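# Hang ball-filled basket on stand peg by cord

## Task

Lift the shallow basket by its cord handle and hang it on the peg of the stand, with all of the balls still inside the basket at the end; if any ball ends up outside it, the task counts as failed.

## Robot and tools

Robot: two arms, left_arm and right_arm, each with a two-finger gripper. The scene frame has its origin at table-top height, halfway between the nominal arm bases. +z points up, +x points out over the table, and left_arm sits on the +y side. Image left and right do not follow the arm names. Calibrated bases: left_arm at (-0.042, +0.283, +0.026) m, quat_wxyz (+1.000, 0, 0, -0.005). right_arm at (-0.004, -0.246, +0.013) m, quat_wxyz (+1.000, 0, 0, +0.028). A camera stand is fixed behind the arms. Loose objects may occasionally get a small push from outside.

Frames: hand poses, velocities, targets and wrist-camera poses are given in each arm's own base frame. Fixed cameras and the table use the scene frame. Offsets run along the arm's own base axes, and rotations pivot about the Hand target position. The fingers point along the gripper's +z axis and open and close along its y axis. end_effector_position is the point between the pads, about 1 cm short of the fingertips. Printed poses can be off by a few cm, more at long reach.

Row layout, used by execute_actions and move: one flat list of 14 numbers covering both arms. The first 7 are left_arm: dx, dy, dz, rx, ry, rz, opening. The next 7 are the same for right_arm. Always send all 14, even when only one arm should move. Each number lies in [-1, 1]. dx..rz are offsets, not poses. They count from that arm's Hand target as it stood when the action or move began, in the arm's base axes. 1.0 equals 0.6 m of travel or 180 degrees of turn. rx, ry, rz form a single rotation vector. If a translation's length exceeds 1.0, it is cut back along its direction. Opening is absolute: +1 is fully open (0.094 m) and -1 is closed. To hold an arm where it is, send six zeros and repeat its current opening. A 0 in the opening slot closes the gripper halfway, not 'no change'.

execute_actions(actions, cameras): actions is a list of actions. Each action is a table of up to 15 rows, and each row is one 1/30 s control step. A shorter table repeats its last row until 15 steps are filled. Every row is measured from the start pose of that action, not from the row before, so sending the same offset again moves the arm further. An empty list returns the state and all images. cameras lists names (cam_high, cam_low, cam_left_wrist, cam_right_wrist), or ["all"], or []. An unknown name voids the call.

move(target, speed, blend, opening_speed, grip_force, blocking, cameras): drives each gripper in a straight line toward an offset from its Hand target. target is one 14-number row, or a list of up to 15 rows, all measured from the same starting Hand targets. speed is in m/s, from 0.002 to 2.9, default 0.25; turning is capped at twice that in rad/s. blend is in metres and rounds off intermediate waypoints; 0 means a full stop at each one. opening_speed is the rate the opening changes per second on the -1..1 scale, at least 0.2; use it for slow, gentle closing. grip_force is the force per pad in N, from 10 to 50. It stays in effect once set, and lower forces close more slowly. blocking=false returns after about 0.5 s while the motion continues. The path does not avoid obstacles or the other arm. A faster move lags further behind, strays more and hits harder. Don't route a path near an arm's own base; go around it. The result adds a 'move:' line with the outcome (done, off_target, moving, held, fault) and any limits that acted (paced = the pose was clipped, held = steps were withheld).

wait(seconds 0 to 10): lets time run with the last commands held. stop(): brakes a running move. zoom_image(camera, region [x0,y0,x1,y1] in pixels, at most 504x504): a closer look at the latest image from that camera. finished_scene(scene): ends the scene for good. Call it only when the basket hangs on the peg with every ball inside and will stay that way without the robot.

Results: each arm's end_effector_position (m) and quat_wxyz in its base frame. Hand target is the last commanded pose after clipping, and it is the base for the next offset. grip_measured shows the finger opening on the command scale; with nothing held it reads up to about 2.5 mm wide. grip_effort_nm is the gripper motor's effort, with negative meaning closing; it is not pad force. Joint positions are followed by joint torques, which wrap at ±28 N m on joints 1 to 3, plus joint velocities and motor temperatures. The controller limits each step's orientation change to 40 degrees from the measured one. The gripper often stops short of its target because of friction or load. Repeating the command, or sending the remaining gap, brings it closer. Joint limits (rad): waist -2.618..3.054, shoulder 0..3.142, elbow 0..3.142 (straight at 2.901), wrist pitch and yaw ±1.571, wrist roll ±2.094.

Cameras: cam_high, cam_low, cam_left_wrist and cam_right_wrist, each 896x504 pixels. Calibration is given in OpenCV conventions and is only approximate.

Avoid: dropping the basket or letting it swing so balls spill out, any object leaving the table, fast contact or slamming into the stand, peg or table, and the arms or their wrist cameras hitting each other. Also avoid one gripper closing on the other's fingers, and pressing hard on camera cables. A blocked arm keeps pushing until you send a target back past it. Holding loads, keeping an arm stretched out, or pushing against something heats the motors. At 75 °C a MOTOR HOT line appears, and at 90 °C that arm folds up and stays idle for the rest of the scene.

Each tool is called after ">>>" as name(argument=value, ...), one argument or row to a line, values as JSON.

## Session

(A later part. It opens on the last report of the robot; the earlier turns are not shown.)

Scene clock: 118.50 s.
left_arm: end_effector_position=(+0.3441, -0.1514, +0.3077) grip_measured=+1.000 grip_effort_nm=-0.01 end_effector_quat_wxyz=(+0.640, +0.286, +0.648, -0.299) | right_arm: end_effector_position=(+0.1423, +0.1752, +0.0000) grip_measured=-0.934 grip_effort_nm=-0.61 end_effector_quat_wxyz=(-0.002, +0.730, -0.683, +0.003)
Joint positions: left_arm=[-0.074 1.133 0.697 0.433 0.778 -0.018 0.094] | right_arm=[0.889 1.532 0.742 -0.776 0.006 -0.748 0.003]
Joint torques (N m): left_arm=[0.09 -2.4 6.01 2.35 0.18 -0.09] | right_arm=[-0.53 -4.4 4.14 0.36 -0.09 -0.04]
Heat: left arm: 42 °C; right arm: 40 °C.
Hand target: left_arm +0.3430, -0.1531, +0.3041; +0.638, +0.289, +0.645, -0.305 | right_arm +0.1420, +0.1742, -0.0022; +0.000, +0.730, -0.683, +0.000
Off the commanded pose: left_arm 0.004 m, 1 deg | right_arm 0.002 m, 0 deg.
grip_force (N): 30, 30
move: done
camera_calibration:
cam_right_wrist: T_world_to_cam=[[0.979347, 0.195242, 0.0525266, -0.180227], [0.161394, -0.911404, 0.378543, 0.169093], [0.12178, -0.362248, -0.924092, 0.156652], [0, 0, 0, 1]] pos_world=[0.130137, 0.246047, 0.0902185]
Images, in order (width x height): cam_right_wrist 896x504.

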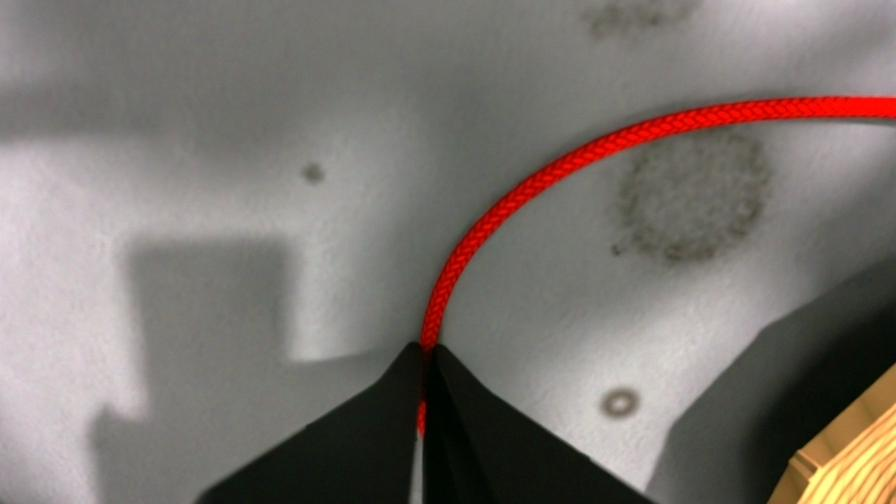

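>>> move(
  target=[
    [-0.02,0.0333,0,0,0,0,1,0.0133,-0.0037,0.1533,0,0,0,-1],
    [-0.05,0.0833,0,0,0,0,1,0.1183,-0.012,0.29,0,0,0,-1],
  ],
  cameras=["all"],
  speed=0.1,
  blend=[0.03, 0],
)

Scene clock: 130.90 s.
left_arm: end_effector_position=(+0.3194, -0.1020, +0.3029) grip_measured=+1.000 grip_effort_nm=-0.01 end_effector_quat_wxyz=(+0.639, +0.286, +0.648, -0.301) | right_arm: end_effector_position=(+0.2119, +0.1665, +0.1663) grip_measured=-0.937 grip_effort_nm=-0.67 end_effector_quat_wxyz=(+0.001, +0.729, -0.684, +0.003)
Joint positions: left_arm=[0.163 1.033 0.628 0.399 1.018 -0.02 0.094] | right_arm=[0.666 1.57 1.466 -1.467 0.006 -0.968 0.003]
Joint torques (N m): left_arm=[0.4 -4.14 6.13 1.87 0.21 -0.07] | right_arm=[-0.39 -5.52 7.35 0.11 -0.09 -0.05]
Heat: left arm: 42 °C; right arm: 40 °C.
Hand target: left_arm +0.3130, -0.1031, +0.3039; +0.638, +0.289, +0.645, -0.305 | right_arm +0.2130, +0.1669, +0.1718; +0.000, +0.730, -0.683, +0.000
Off the commanded pose: left_arm 0.007 m, 1 deg | right_arm 0.006 m, 0 deg.
grip_force (N): 30, 30
move: done
camera_calibration:
cam_left_wrist: T_world_to_cam=[[-0.767781, -0.618516, 0.167185, 0.12669], [-0.367935, 0.21201, -0.905359, 0.444983], [0.524534, -0.756631, -0.390351, -0.0131588], [0, 0, 0, 1]] pos_world=[0.267897, -0.0259374, 0.376552]
cam_right_wrist: T_world_to_cam=[[0.980067, 0.192825, 0.0478256, -0.254342], [0.160415, -0.9101, 0.382079, 0.0863564], [0.117201, -0.366791, -0.922891, 0.300198], [0, 0, 0, 1]] pos_world=[0.200236, 0.237747, 0.256219]

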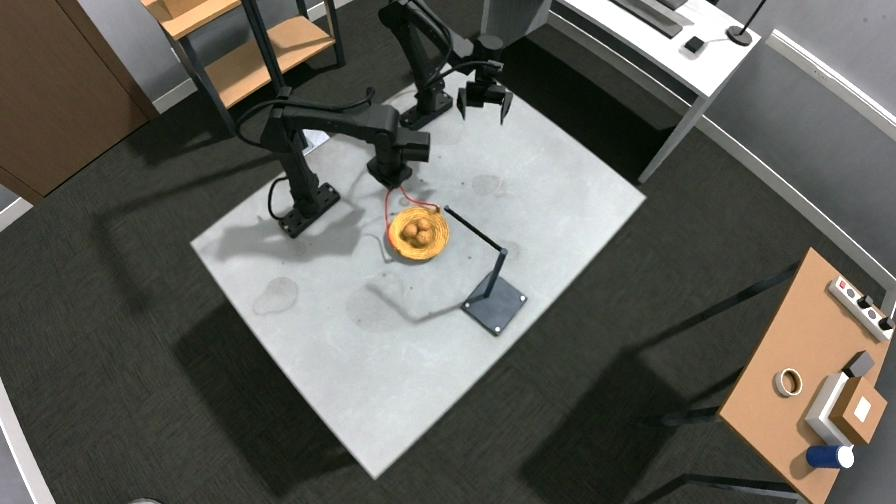

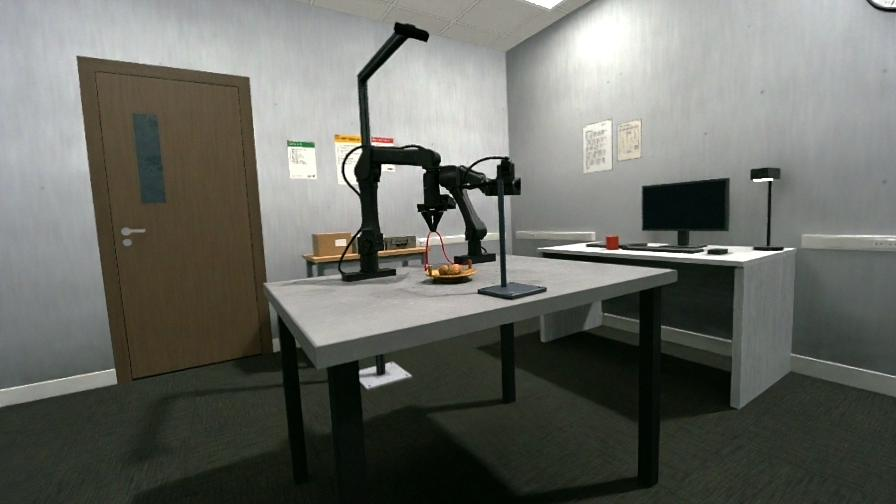

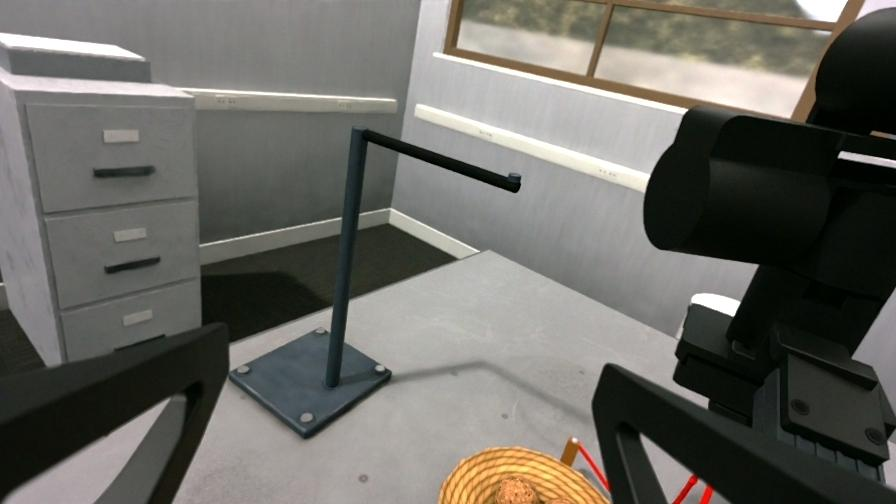

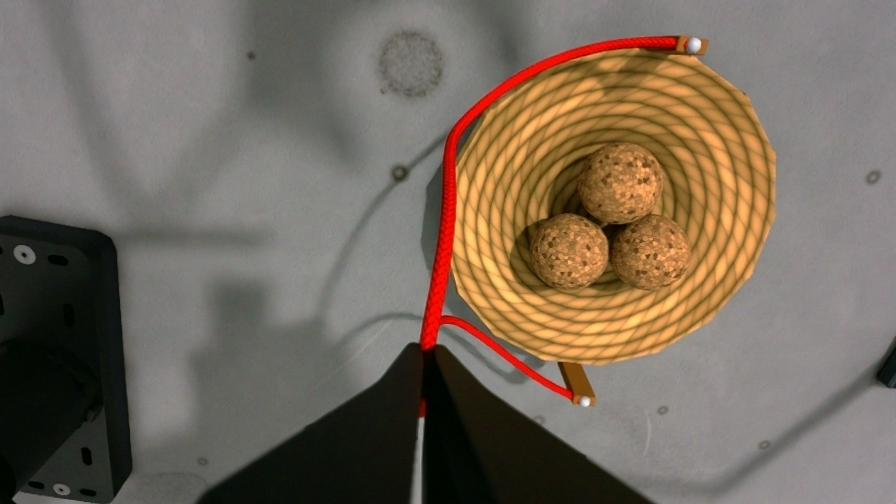

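>>> move(
  target=[0,0,0,0,0,0,1,0.1717,0.001,0.045,0,0,0,-1],
  cameras=["all"],
  speed=0.1,
)

Scene clock: 134.70 s.
left_arm: end_effector_position=(+0.3194, -0.1020, +0.3029) grip_measured=+1.000 grip_effort_nm=-0.01 end_effector_quat_wxyz=(+0.639, +0.286, +0.648, -0.301) | right_arm: end_effector_position=(+0.3154, +0.1674, +0.1940) grip_measured=-0.937 grip_effort_nm=-0.67 end_effector_quat_wxyz=(-0.030, +0.728, -0.685, +0.014)
Joint positions: left_arm=[0.163 1.033 0.628 0.399 1.018 -0.02 0.094] | right_arm=[0.488 1.876 1.933 -1.561 0.006 -1.144 0.003]
Joint torques (N m): left_arm=[0.38 -4.11 6.17 1.87 0.19 -0.07] | right_arm=[-0.27 -8.16 7.41 0.2 -0.09 -0.07]
Heat: left arm: 42 °C; right arm: 41 °C.
Hand target: left_arm +0.3130, -0.1031, +0.3040; +0.638, +0.289, +0.645, -0.305 | right_arm +0.3160, +0.1676, +0.1987; +0.000, +0.730, -0.683, +0.000
Off the commanded pose: left_arm 0.007 m, 1 deg | right_arm 0.005 m, 4 deg.
joint sent to its limit (right arm) — joint 4 (wrist pitch), lower limit. The joint targets are off in orientation, not in position.
grip_force (N): 30, 30
move: off_target (right_arm)
camera_calibration:
cam_left_wrist: T_world_to_cam=[[-0.767781, -0.618516, 0.167185, 0.12669], [-0.367935, 0.21201, -0.905359, 0.444983], [0.524534, -0.756631, -0.390351, -0.0131588], [0, 0, 0, 1]] pos_world=[0.267897, -0.0259374, 0.376552]
cam_right_wrist: T_world_to_cam=[[0.975891, 0.188494, 0.110033, -0.367287], [0.137163, -0.921798, 0.362594, 0.0731085], [0.169775, -0.33876, -0.925429, 0.293185], [0, 0, 0, 1]] pos_world=[0.298628, 0.235942, 0.285227]

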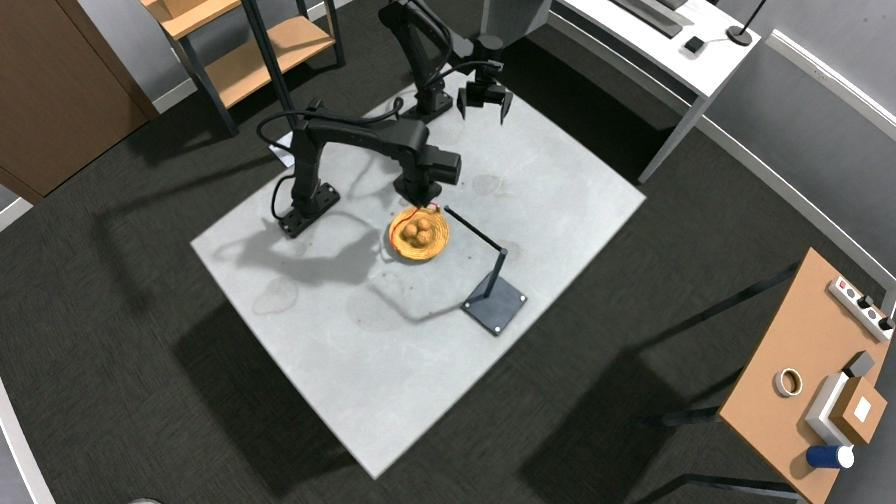

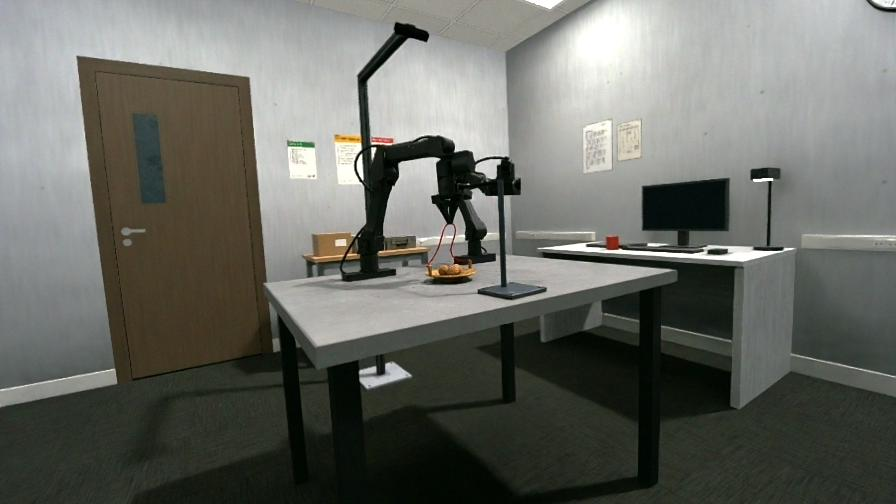

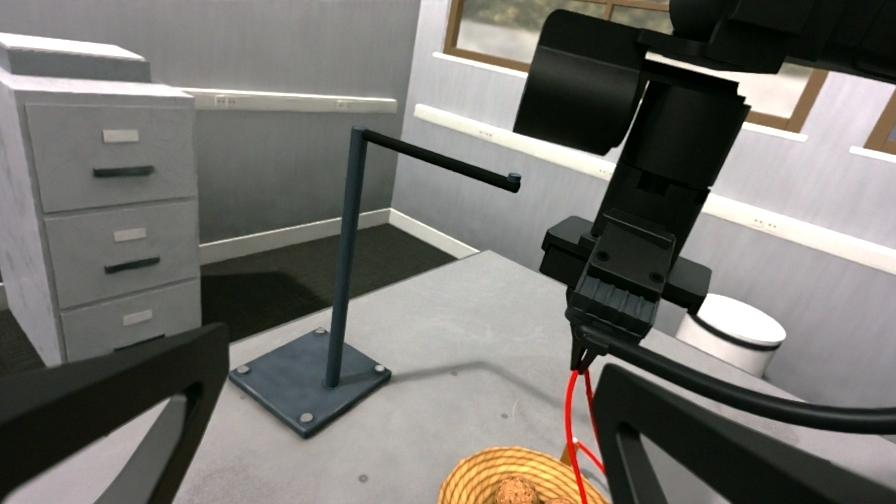

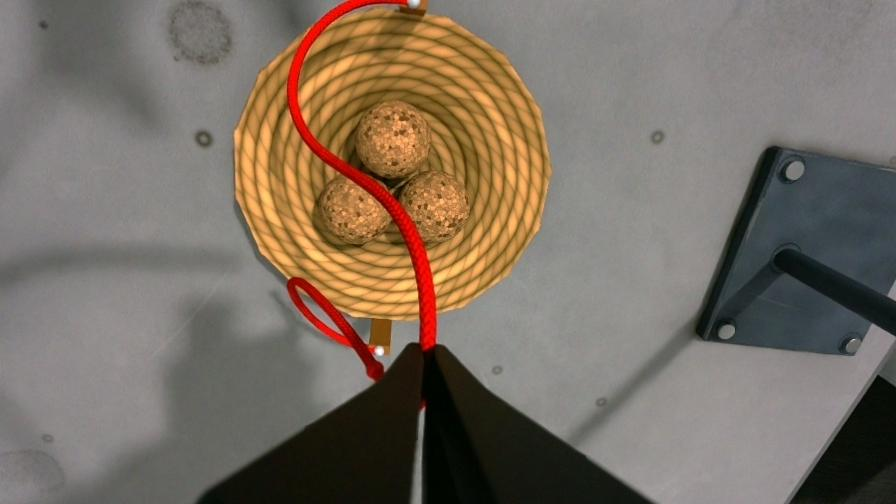

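>>> move(
  target=[0,0,0,0,0,0,1,0.0,0,0.05,0.0074,-0.1109,0,-1],
  cameras=["all"],
  speed=0.06,
)

Scene clock: 140.70 s.
left_arm: end_effector_position=(+0.3194, -0.1020, +0.3029) grip_measured=+1.000 grip_effort_nm=-0.01 end_effector_quat_wxyz=(+0.639, +0.286, +0.648, -0.301) | right_arm: end_effector_position=(+0.3173, +0.1661, +0.2211) grip_measured=-0.937 grip_effort_nm=-0.67 end_effector_quat_wxyz=(-0.110, +0.722, -0.674, +0.114)
Joint positions: left_arm=[0.163 1.033 0.628 0.399 1.018 -0.02 0.094] | right_arm=[0.561 1.687 1.766 -1.376 0.162 -1.102 0.003]
Joint torques (N m): left_arm=[0.4 -4.16 6.15 1.86 0.19 -0.07] | right_arm=[0.53 -10.14 4.6 0.87 0.1 0.1]
Heat: left arm: 43 °C; right arm: 41 °C.
Hand target: left_arm +0.3130, -0.1031, +0.3040; +0.638, +0.289, +0.645, -0.305 | right_arm +0.3160, +0.1675, +0.2288; -0.127, +0.719, -0.673, +0.119
Off the commanded pose: left_arm 0.007 m, 1 deg | right_arm 0.008 m, 2 deg.
grip_force (N): 30, 30
move: done
camera_calibration:
cam_left_wrist: T_world_to_cam=[[-0.767781, -0.618516, 0.167185, 0.12669], [-0.367935, 0.21201, -0.905359, 0.444983], [0.524534, -0.756631, -0.390351, -0.0131588], [0, 0, 0, 1]] pos_world=[0.267897, -0.0259374, 0.376552]
cam_right_wrist: T_world_to_cam=[[0.916031, 0.196878, 0.349467, -0.407313], [0.0417894, -0.913355, 0.405013, 0.0812437], [0.398925, -0.356401, -0.844889, 0.229943], [0, 0, 0, 1]] pos_world=[0.277986, 0.236347, 0.303714]

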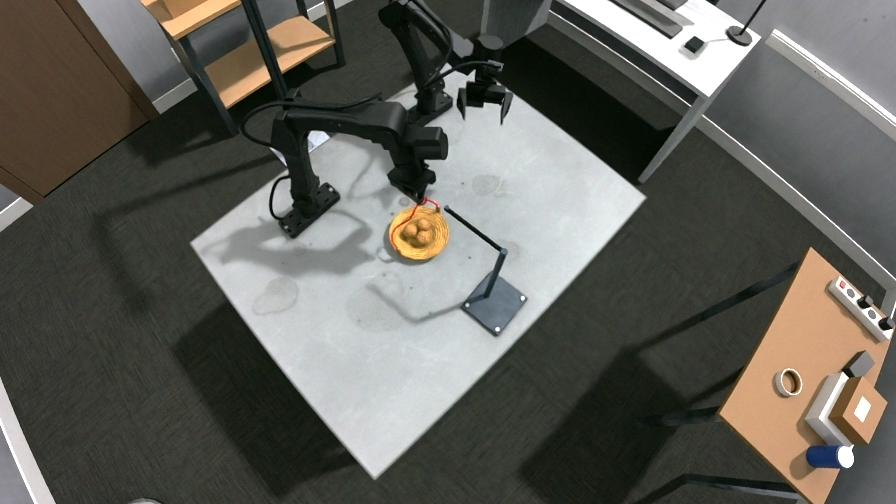

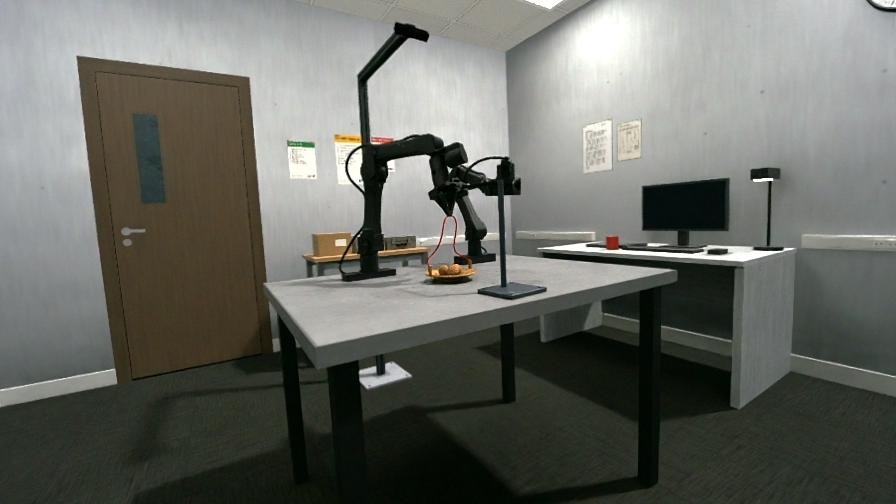

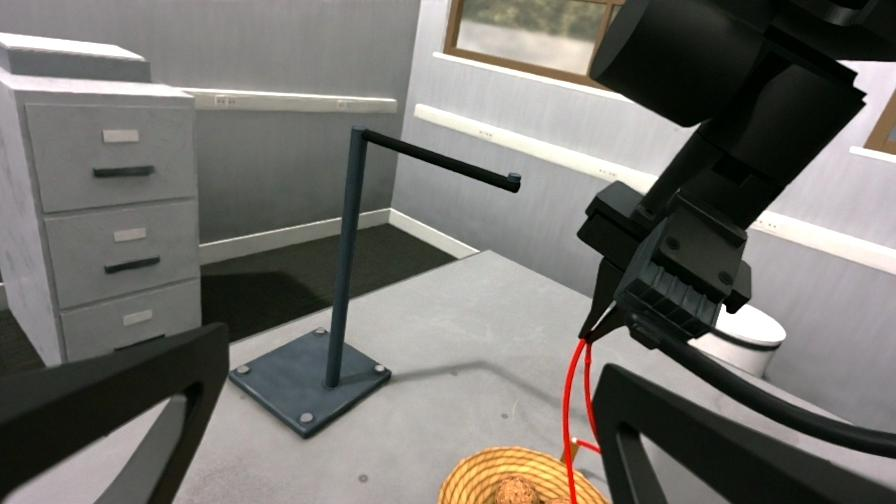

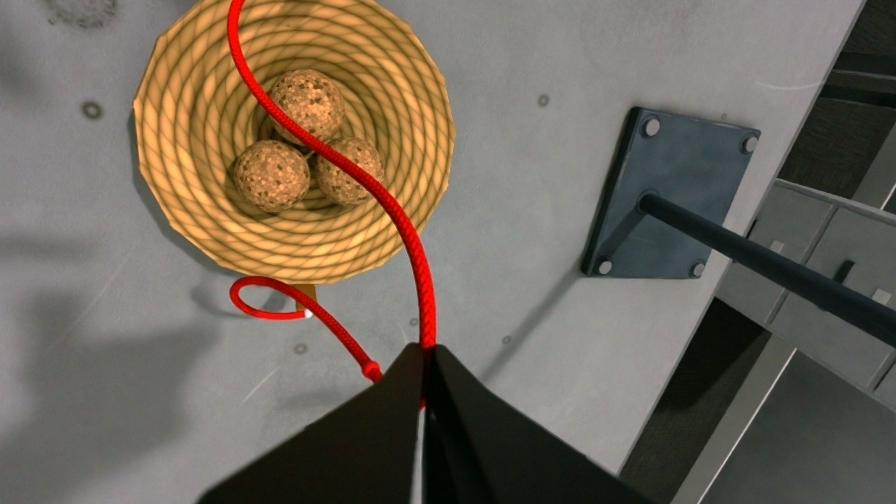

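>>> zoom_image(
  camera="cam_low",
  region=[390, 150, 540, 300],
)

Scaled by 3.360 from the camera's 896x504 image, which has a finer 1280x720 frame.

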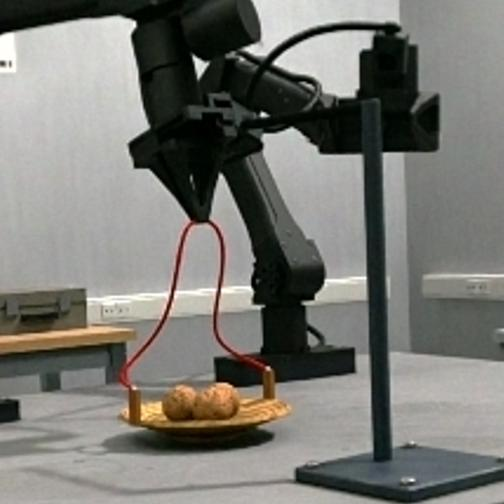

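>>> move(
  target=[0,0,0,0,0,0,1,0.0,0,0.045,0.0037,-0.0555,0,-1],
  cameras=["cam_low", "cam_left_wrist", "cam_right_wrist"],
  speed=0.04,
)

>>> zoom_image(
  camera="cam_low",
  region=[390, 150, 540, 300],
)

Scene clock: 145.57 s.
left_arm: end_effector_position=(+0.3194, -0.1020, +0.3029) grip_measured=+1.000 grip_effort_nm=-0.01 end_effector_quat_wxyz=(+0.639, +0.286, +0.648, -0.301) | right_arm: end_effector_position=(+0.3172, +0.1665, +0.2482) grip_measured=-0.937 grip_effort_nm=-0.67 end_effector_quat_wxyz=(-0.172, +0.711, -0.660, +0.172)
Joint positions: left_arm=[0.163 1.033 0.628 0.399 1.018 -0.02 0.094] | right_arm=[0.61 1.567 1.686 -1.267 0.259 -1.09 0.003]
Joint torques (N m): left_arm=[0.38 -4.19 6.19 1.85 0.18 -0.07] | right_arm=[0.57 -8.88 4.71 1.1 0.17 0.1]
Heat: left arm: 43 °C; right arm: 41 °C.
Hand target: left_arm +0.3130, -0.1031, +0.3040; +0.638, +0.289, +0.645, -0.305 | right_arm +0.3160, +0.1675, +0.2558; -0.189, +0.705, -0.660, +0.177
Off the commanded pose: left_arm 0.007 m, 1 deg | right_arm 0.008 m, 2 deg.
grip_force (N): 30, 30
move: done
camera_calibration:
cam_left_wrist: T_world_to_cam=[[-0.767781, -0.618516, 0.167185, 0.12669], [-0.367935, 0.21201, -0.905359, 0.444983], [0.524534, -0.756631, -0.390351, -0.0131588], [0, 0, 0, 1]] pos_world=[0.267897, -0.0259374, 0.376552]
cam_right_wrist: T_world_to_cam=[[0.840691, 0.19682, 0.504481, -0.431236], [-0.0232889, -0.917606, 0.396808, 0.0940619], [0.541015, -0.345342, -0.766839, 0.18665], [0, 0, 0, 1]] pos_world=[0.263747, 0.235646, 0.323356]
Images, in order (width x height): cam_low 896x504, cam_left_wrist 896x504, cam_right_wrist 896x504.

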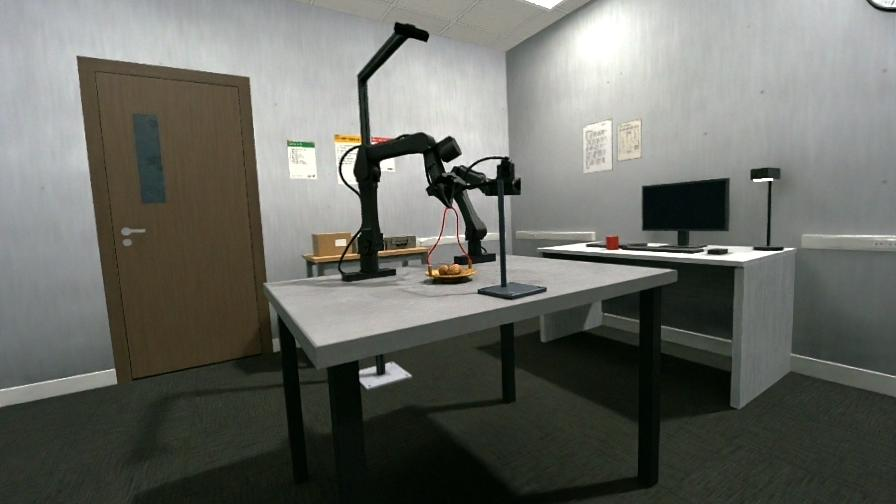

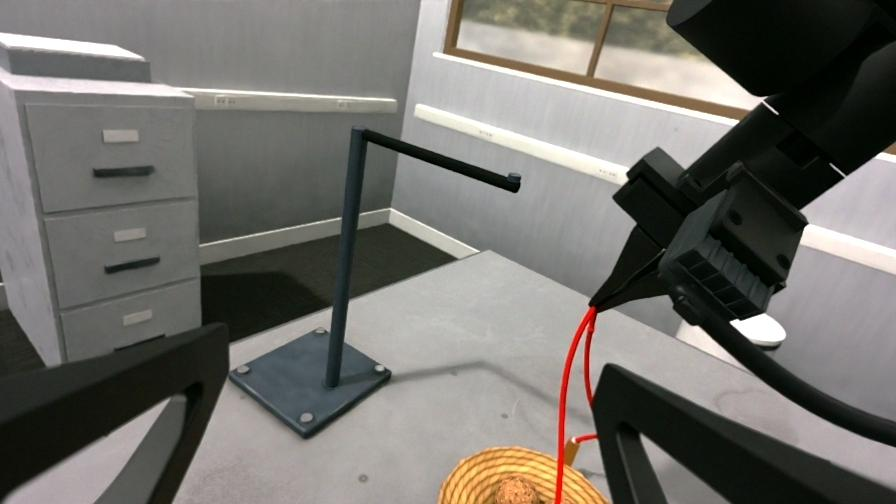

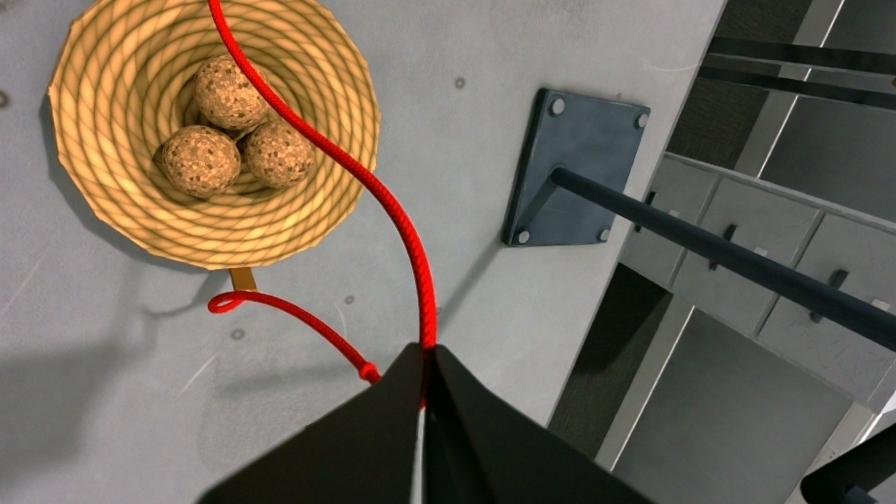

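Scaled by 3.360 from the camera's 896x504 image, which has a finer 1280x720 frame.

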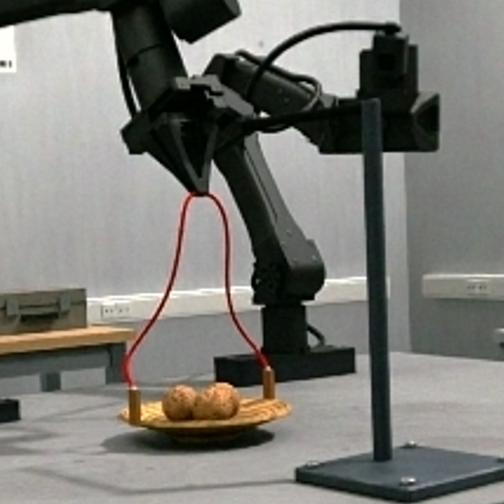

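>>> move(
  target=[0,0,0,0,0,0,1,0.0,0,0.04,0.0,0,0,-1],
  cameras=["cam_low", "cam_left_wrist", "cam_right_wrist"],
  speed=0.03,
)

>>> zoom_image(
  camera="cam_low",
  region=[390, 150, 540, 300],
)

Scene clock: 148.20 s.
left_arm: end_effector_position=(+0.3194, -0.1020, +0.3029) grip_measured=+1.000 grip_effort_nm=-0.01 end_effector_quat_wxyz=(+0.639, +0.286, +0.648, -0.301) | right_arm: end_effector_position=(+0.3140, +0.1641, +0.2678) grip_measured=-0.937 grip_effort_nm=-0.67 end_effector_quat_wxyz=(-0.174, +0.710, -0.660, +0.173)
Joint positions: left_arm=[0.163 1.033 0.628 0.399 1.018 -0.02 0.094] | right_arm=[0.61 1.579 1.781 -1.346 0.259 -1.09 0.003]
Joint torques (N m): left_arm=[0.42 -4.21 6.17 1.85 0.19 -0.08] | right_arm=[0.62 -6.23 8.36 0.91 0.19 0.09]
Heat: left arm: 43 °C; right arm: 41 °C.
Hand target: left_arm +0.3130, -0.1031, +0.3040; +0.638, +0.289, +0.645, -0.305 | right_arm +0.3160, +0.1675, +0.2798; -0.189, +0.705, -0.660, +0.177
Off the commanded pose: left_arm 0.007 m, 1 deg | right_arm 0.013 m, 2 deg.
grip_force (N): 30, 30
move: off_target (right_arm)
camera_calibration:
cam_left_wrist: T_world_to_cam=[[-0.767781, -0.618516, 0.167185, 0.12669], [-0.367935, 0.21201, -0.905359, 0.444983], [0.524534, -0.756631, -0.390351, -0.0131588], [0, 0, 0, 1]] pos_world=[0.267897, -0.0259374, 0.376552]
cam_right_wrist: T_world_to_cam=[[0.838747, 0.195542, 0.5082, -0.438211], [-0.0249578, -0.91851, 0.394609, 0.0852681], [0.543949, -0.343661, -0.765517, 0.201178], [0, 0, 0, 1]] pos_world=[0.260246, 0.233145, 0.343056]
Images, in order (width x height): cam_low 896x504, cam_left_wrist 896x504, cam_right_wrist 896x504.

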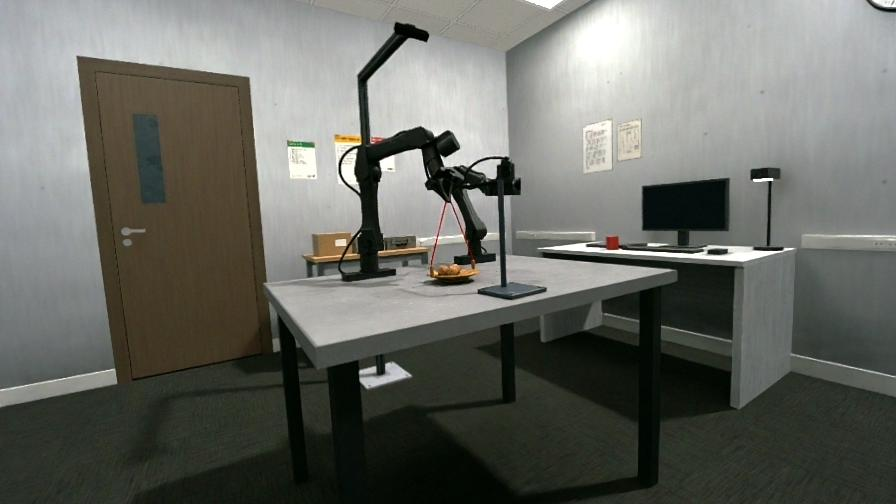

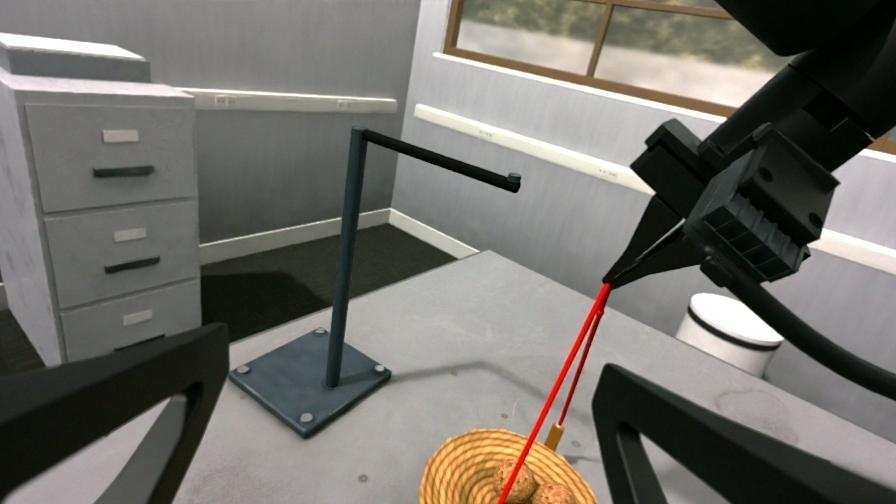

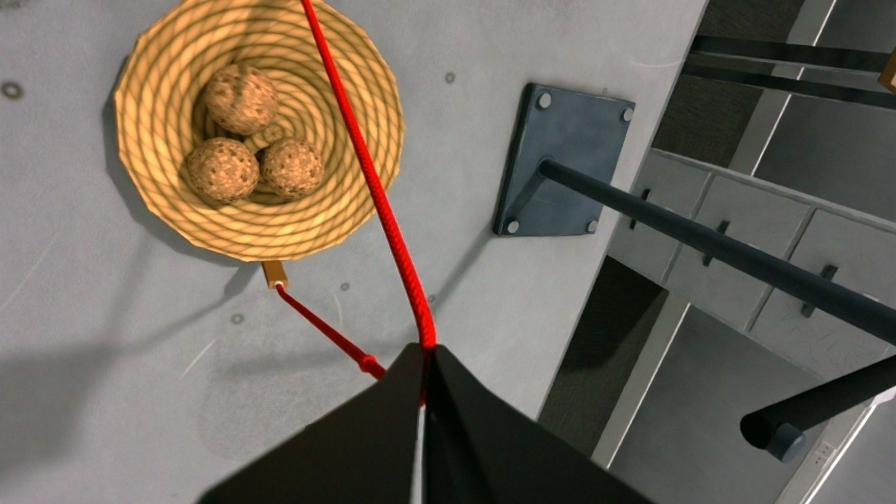

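Scaled by 3.360 from the camera's 896x504 image, which has a finer 1280x720 frame.

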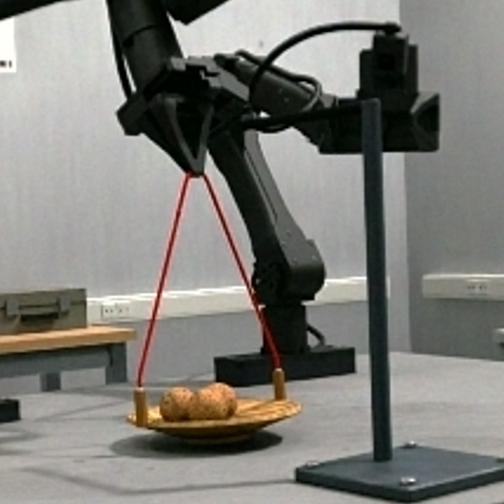

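>>> move(
  target=[0,0,0,0,0,0,1,0.0,0,0.025,0.0,0,0,-1],
  cameras=["cam_low", "cam_left_wrist", "cam_right_wrist"],
  speed=0.02,
)

>>> zoom_image(
  camera="cam_low",
  region=[390, 150, 540, 300],
)

Scene clock: 151.63 s.
left_arm: end_effector_position=(+0.3194, -0.1020, +0.3029) grip_measured=+1.000 grip_effort_nm=-0.01 end_effector_quat_wxyz=(+0.639, +0.286, +0.648, -0.301) | right_arm: end_effector_position=(+0.3139, +0.1641, +0.2832) grip_measured=-0.937 grip_effort_nm=-0.67 end_effector_quat_wxyz=(-0.173, +0.710, -0.660, +0.172)
Joint positions: left_arm=[0.163 1.033 0.628 0.399 1.018 -0.02 0.094] | right_arm=[0.61 1.612 1.884 -1.418 0.259 -1.09 0.003]
Joint torques (N m): left_arm=[0.39 -4.16 6.12 1.87 0.2 -0.07] | right_arm=[0.65 -6.39 8.13 0.92 0.19 0.11]
Heat: left arm: 43 °C; right arm: 41 °C.
Hand target: left_arm +0.3130, -0.1031, +0.3040; +0.638, +0.289, +0.645, -0.305 | right_arm +0.3160, +0.1675, +0.2948; -0.189, +0.705, -0.660, +0.177
Off the commanded pose: left_arm 0.007 m, 1 deg | right_arm 0.012 m, 2 deg.
grip_force (N): 30, 30
move: off_target (right_arm)
camera_calibration:
cam_left_wrist: T_world_to_cam=[[-0.767781, -0.618516, 0.167185, 0.12669], [-0.367935, 0.21201, -0.905359, 0.444983], [0.524534, -0.756631, -0.390351, -0.0131588], [0, 0, 0, 1]] pos_world=[0.267897, -0.0259374, 0.376552]
cam_right_wrist: T_world_to_cam=[[0.839552, 0.19605, 0.506672, -0.445922], [-0.0243454, -0.918105, 0.395588, 0.0786809], [0.542734, -0.344452, -0.766024, 0.213629], [0, 0, 0, 1]] pos_world=[0.260346, 0.233245, 0.358456]
Images, in order (width x height): cam_low 896x504, cam_left_wrist 896x504, cam_right_wrist 896x504.

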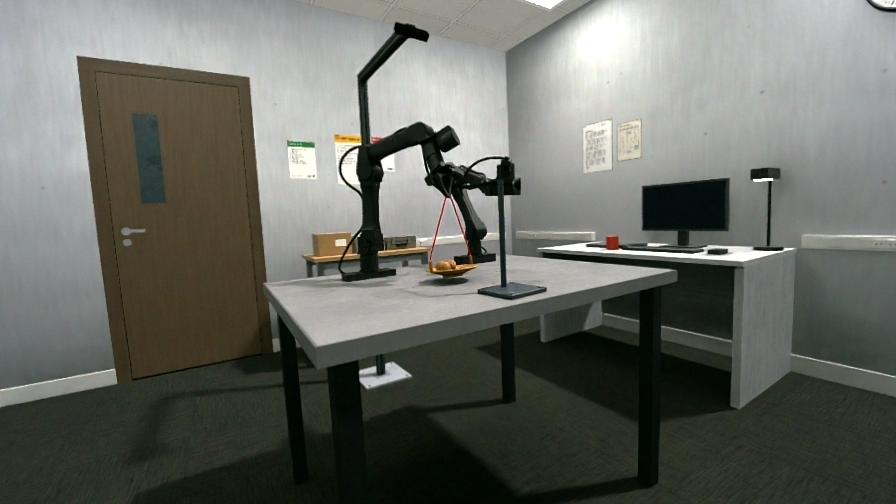

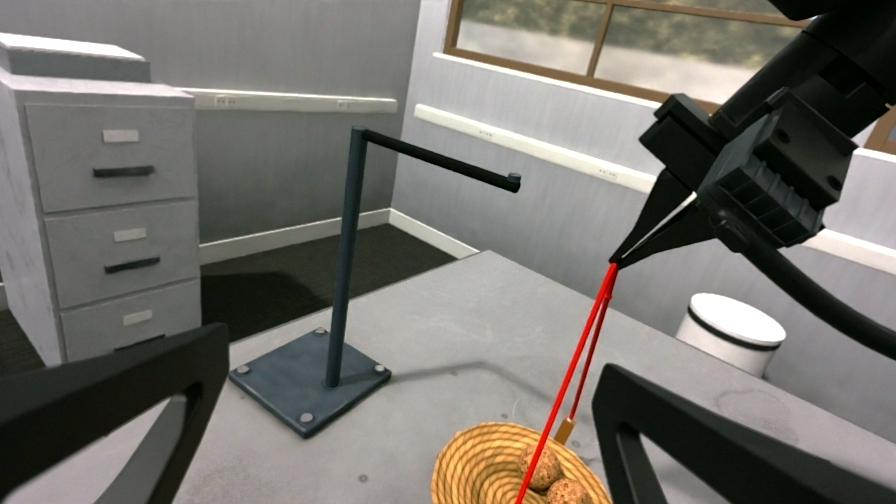

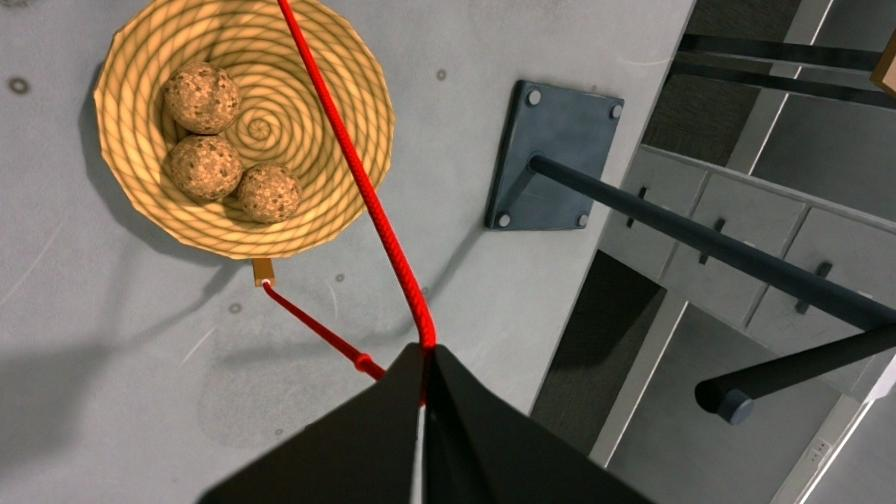

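Scaled by 3.360 from the camera's 896x504 image, which has a finer 1280x720 frame.

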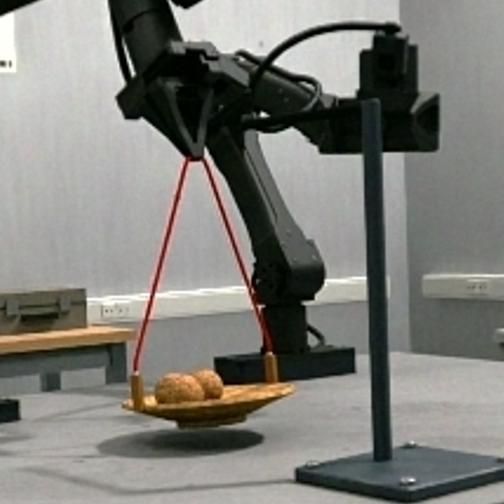

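>>> execute_actions(
  actions=[],
  cameras=["all"],
)

>>> zoom_image(
  camera="cam_low",
  region=[410, 240, 500, 290],
)

>>> zoom_image(
  camera="cam_high",
  region=[360, 160, 540, 340],
)

Scene clock: 160.00 s.
left_arm: end_effector_position=(+0.3194, -0.1020, +0.3029) grip_measured=+1.000 grip_effort_nm=-0.01 end_effector_quat_wxyz=(+0.639, +0.286, +0.648, -0.301) | right_arm: end_effector_position=(+0.3139, +0.1641, +0.2832) grip_measured=-0.937 grip_effort_nm=-0.67 end_effector_quat_wxyz=(-0.173, +0.710, -0.660, +0.172)
Joint positions: left_arm=[0.163 1.033 0.628 0.399 1.018 -0.02 0.094] | right_arm=[0.61 1.612 1.884 -1.418 0.259 -1.09 0.003]
Joint velocities: within noise
Joint torques (N m): left_arm=[0.42 -4.12 6.19 1.87 0.19 -0.07] | right_arm=[0.66 -6.28 8.08 0.91 0.19 0.11]
Motor temperatures (°C): left_arm=[32 28 43 42 29 27 28] | right_arm=[25 33 43 27 28 25 25]
Heat: left arm: 43 °C; right arm: 43 °C.
Hand target: left_arm +0.3130, -0.1031, +0.3040; +0.638, +0.289, +0.645, -0.305 | right_arm +0.3160, +0.1675, +0.2948; -0.189, +0.705, -0.660, +0.177
Tool commands: left_gripper/opening=+1.0 right_gripper/opening=-1.0
Off the commanded pose: left_arm 0.007 m, 1 deg | right_arm 0.012 m, 2 deg.
grip_force (N): 30, 30
camera_calibration:
cam_left_wrist: T_world_to_cam=[[-0.767781, -0.618516, 0.167185, 0.12669], [-0.367935, 0.21201, -0.905359, 0.444983], [0.524534, -0.756631, -0.390351, -0.0131588], [0, 0, 0, 1]] pos_world=[0.267897, -0.0259374, 0.376552]
cam_right_wrist: T_world_to_cam=[[0.839671, 0.196164, 0.506431, -0.445789], [-0.0242767, -0.918001, 0.395834, 0.0784563], [0.542553, -0.344665, -0.766056, 0.213758], [0, 0, 0, 1]] pos_world=[0.260246, 0.233145, 0.358456]

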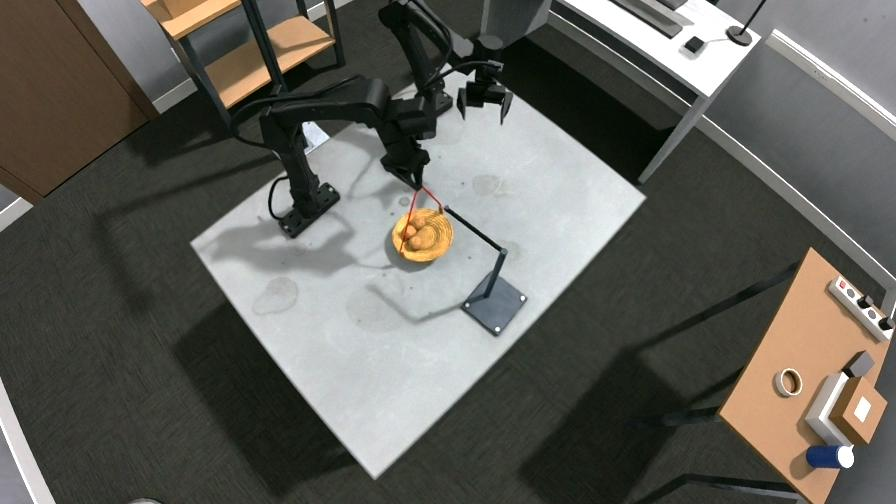

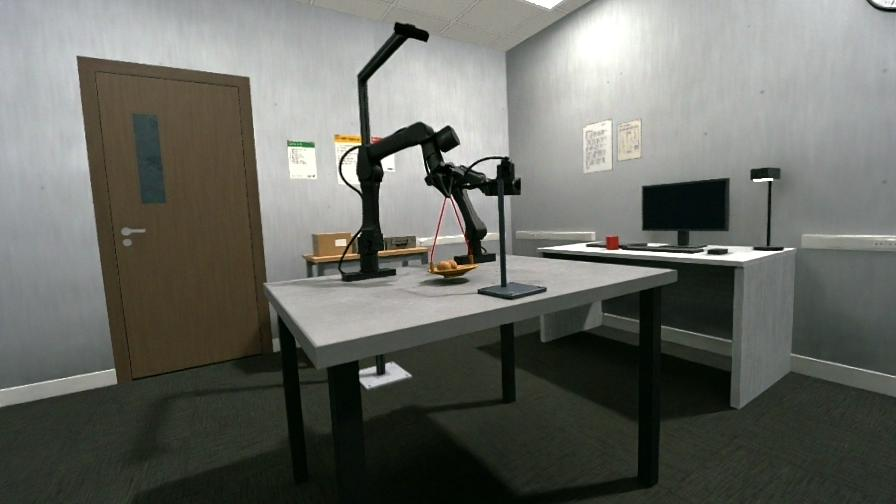

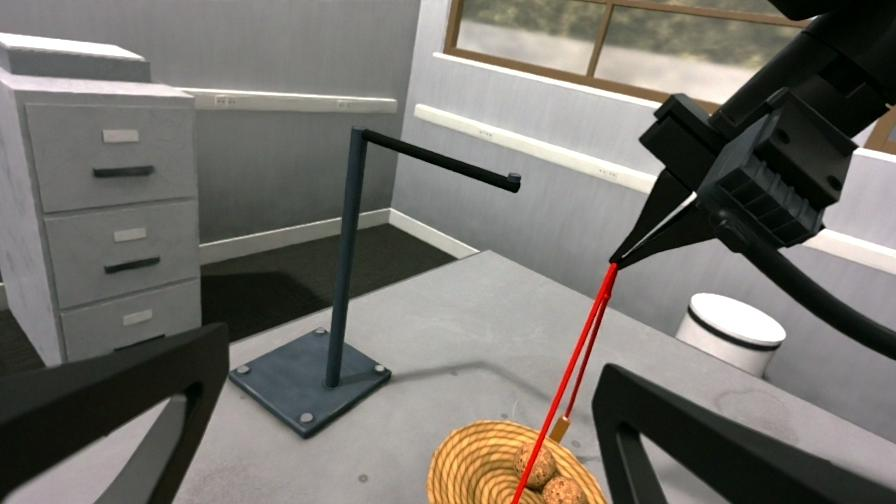

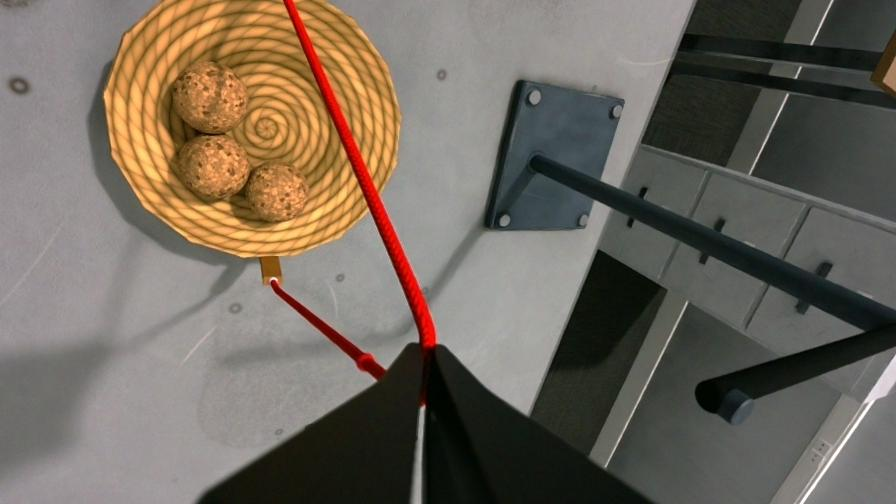

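Scaled by 5.600 from the camera's 896x504 image, which has a finer 1280x720 frame.

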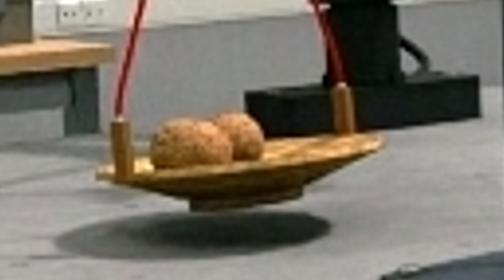

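Scaled by 2.800 from the camera's 896x504 image, which has a finer 1280x720 frame.

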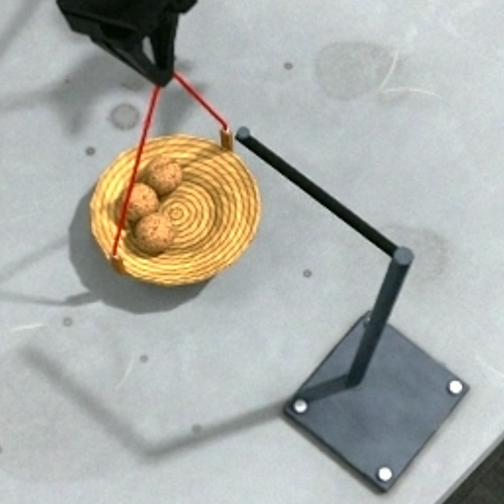

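>>> zoom_image(
  camera="cam_left_wrist",
  region=[340, 110, 560, 230],
)

>>> zoom_image(
  camera="cam_high",
  region=[400, 170, 520, 270],
)

>>> zoom_image(
  camera="cam_right_wrist",
  region=[660, 280, 896, 480],
)

Scaled by 2.291 from the camera's 896x504 image, which has a finer 1280x720 frame.

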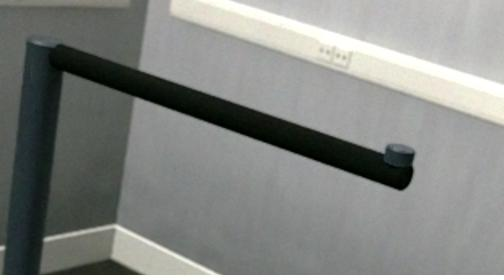

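Scaled by 4.200 from the camera's 896x504 image, which has a finer 1280x720 frame.

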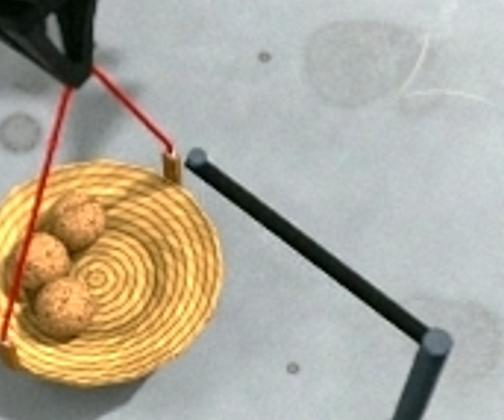

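Scaled by 2.136 from the camera's 896x504 image, which has a finer 1280x720 frame.

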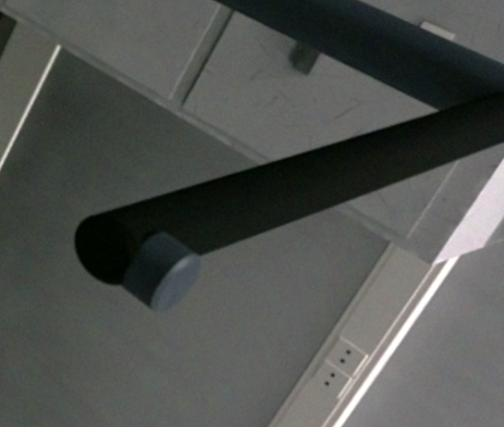

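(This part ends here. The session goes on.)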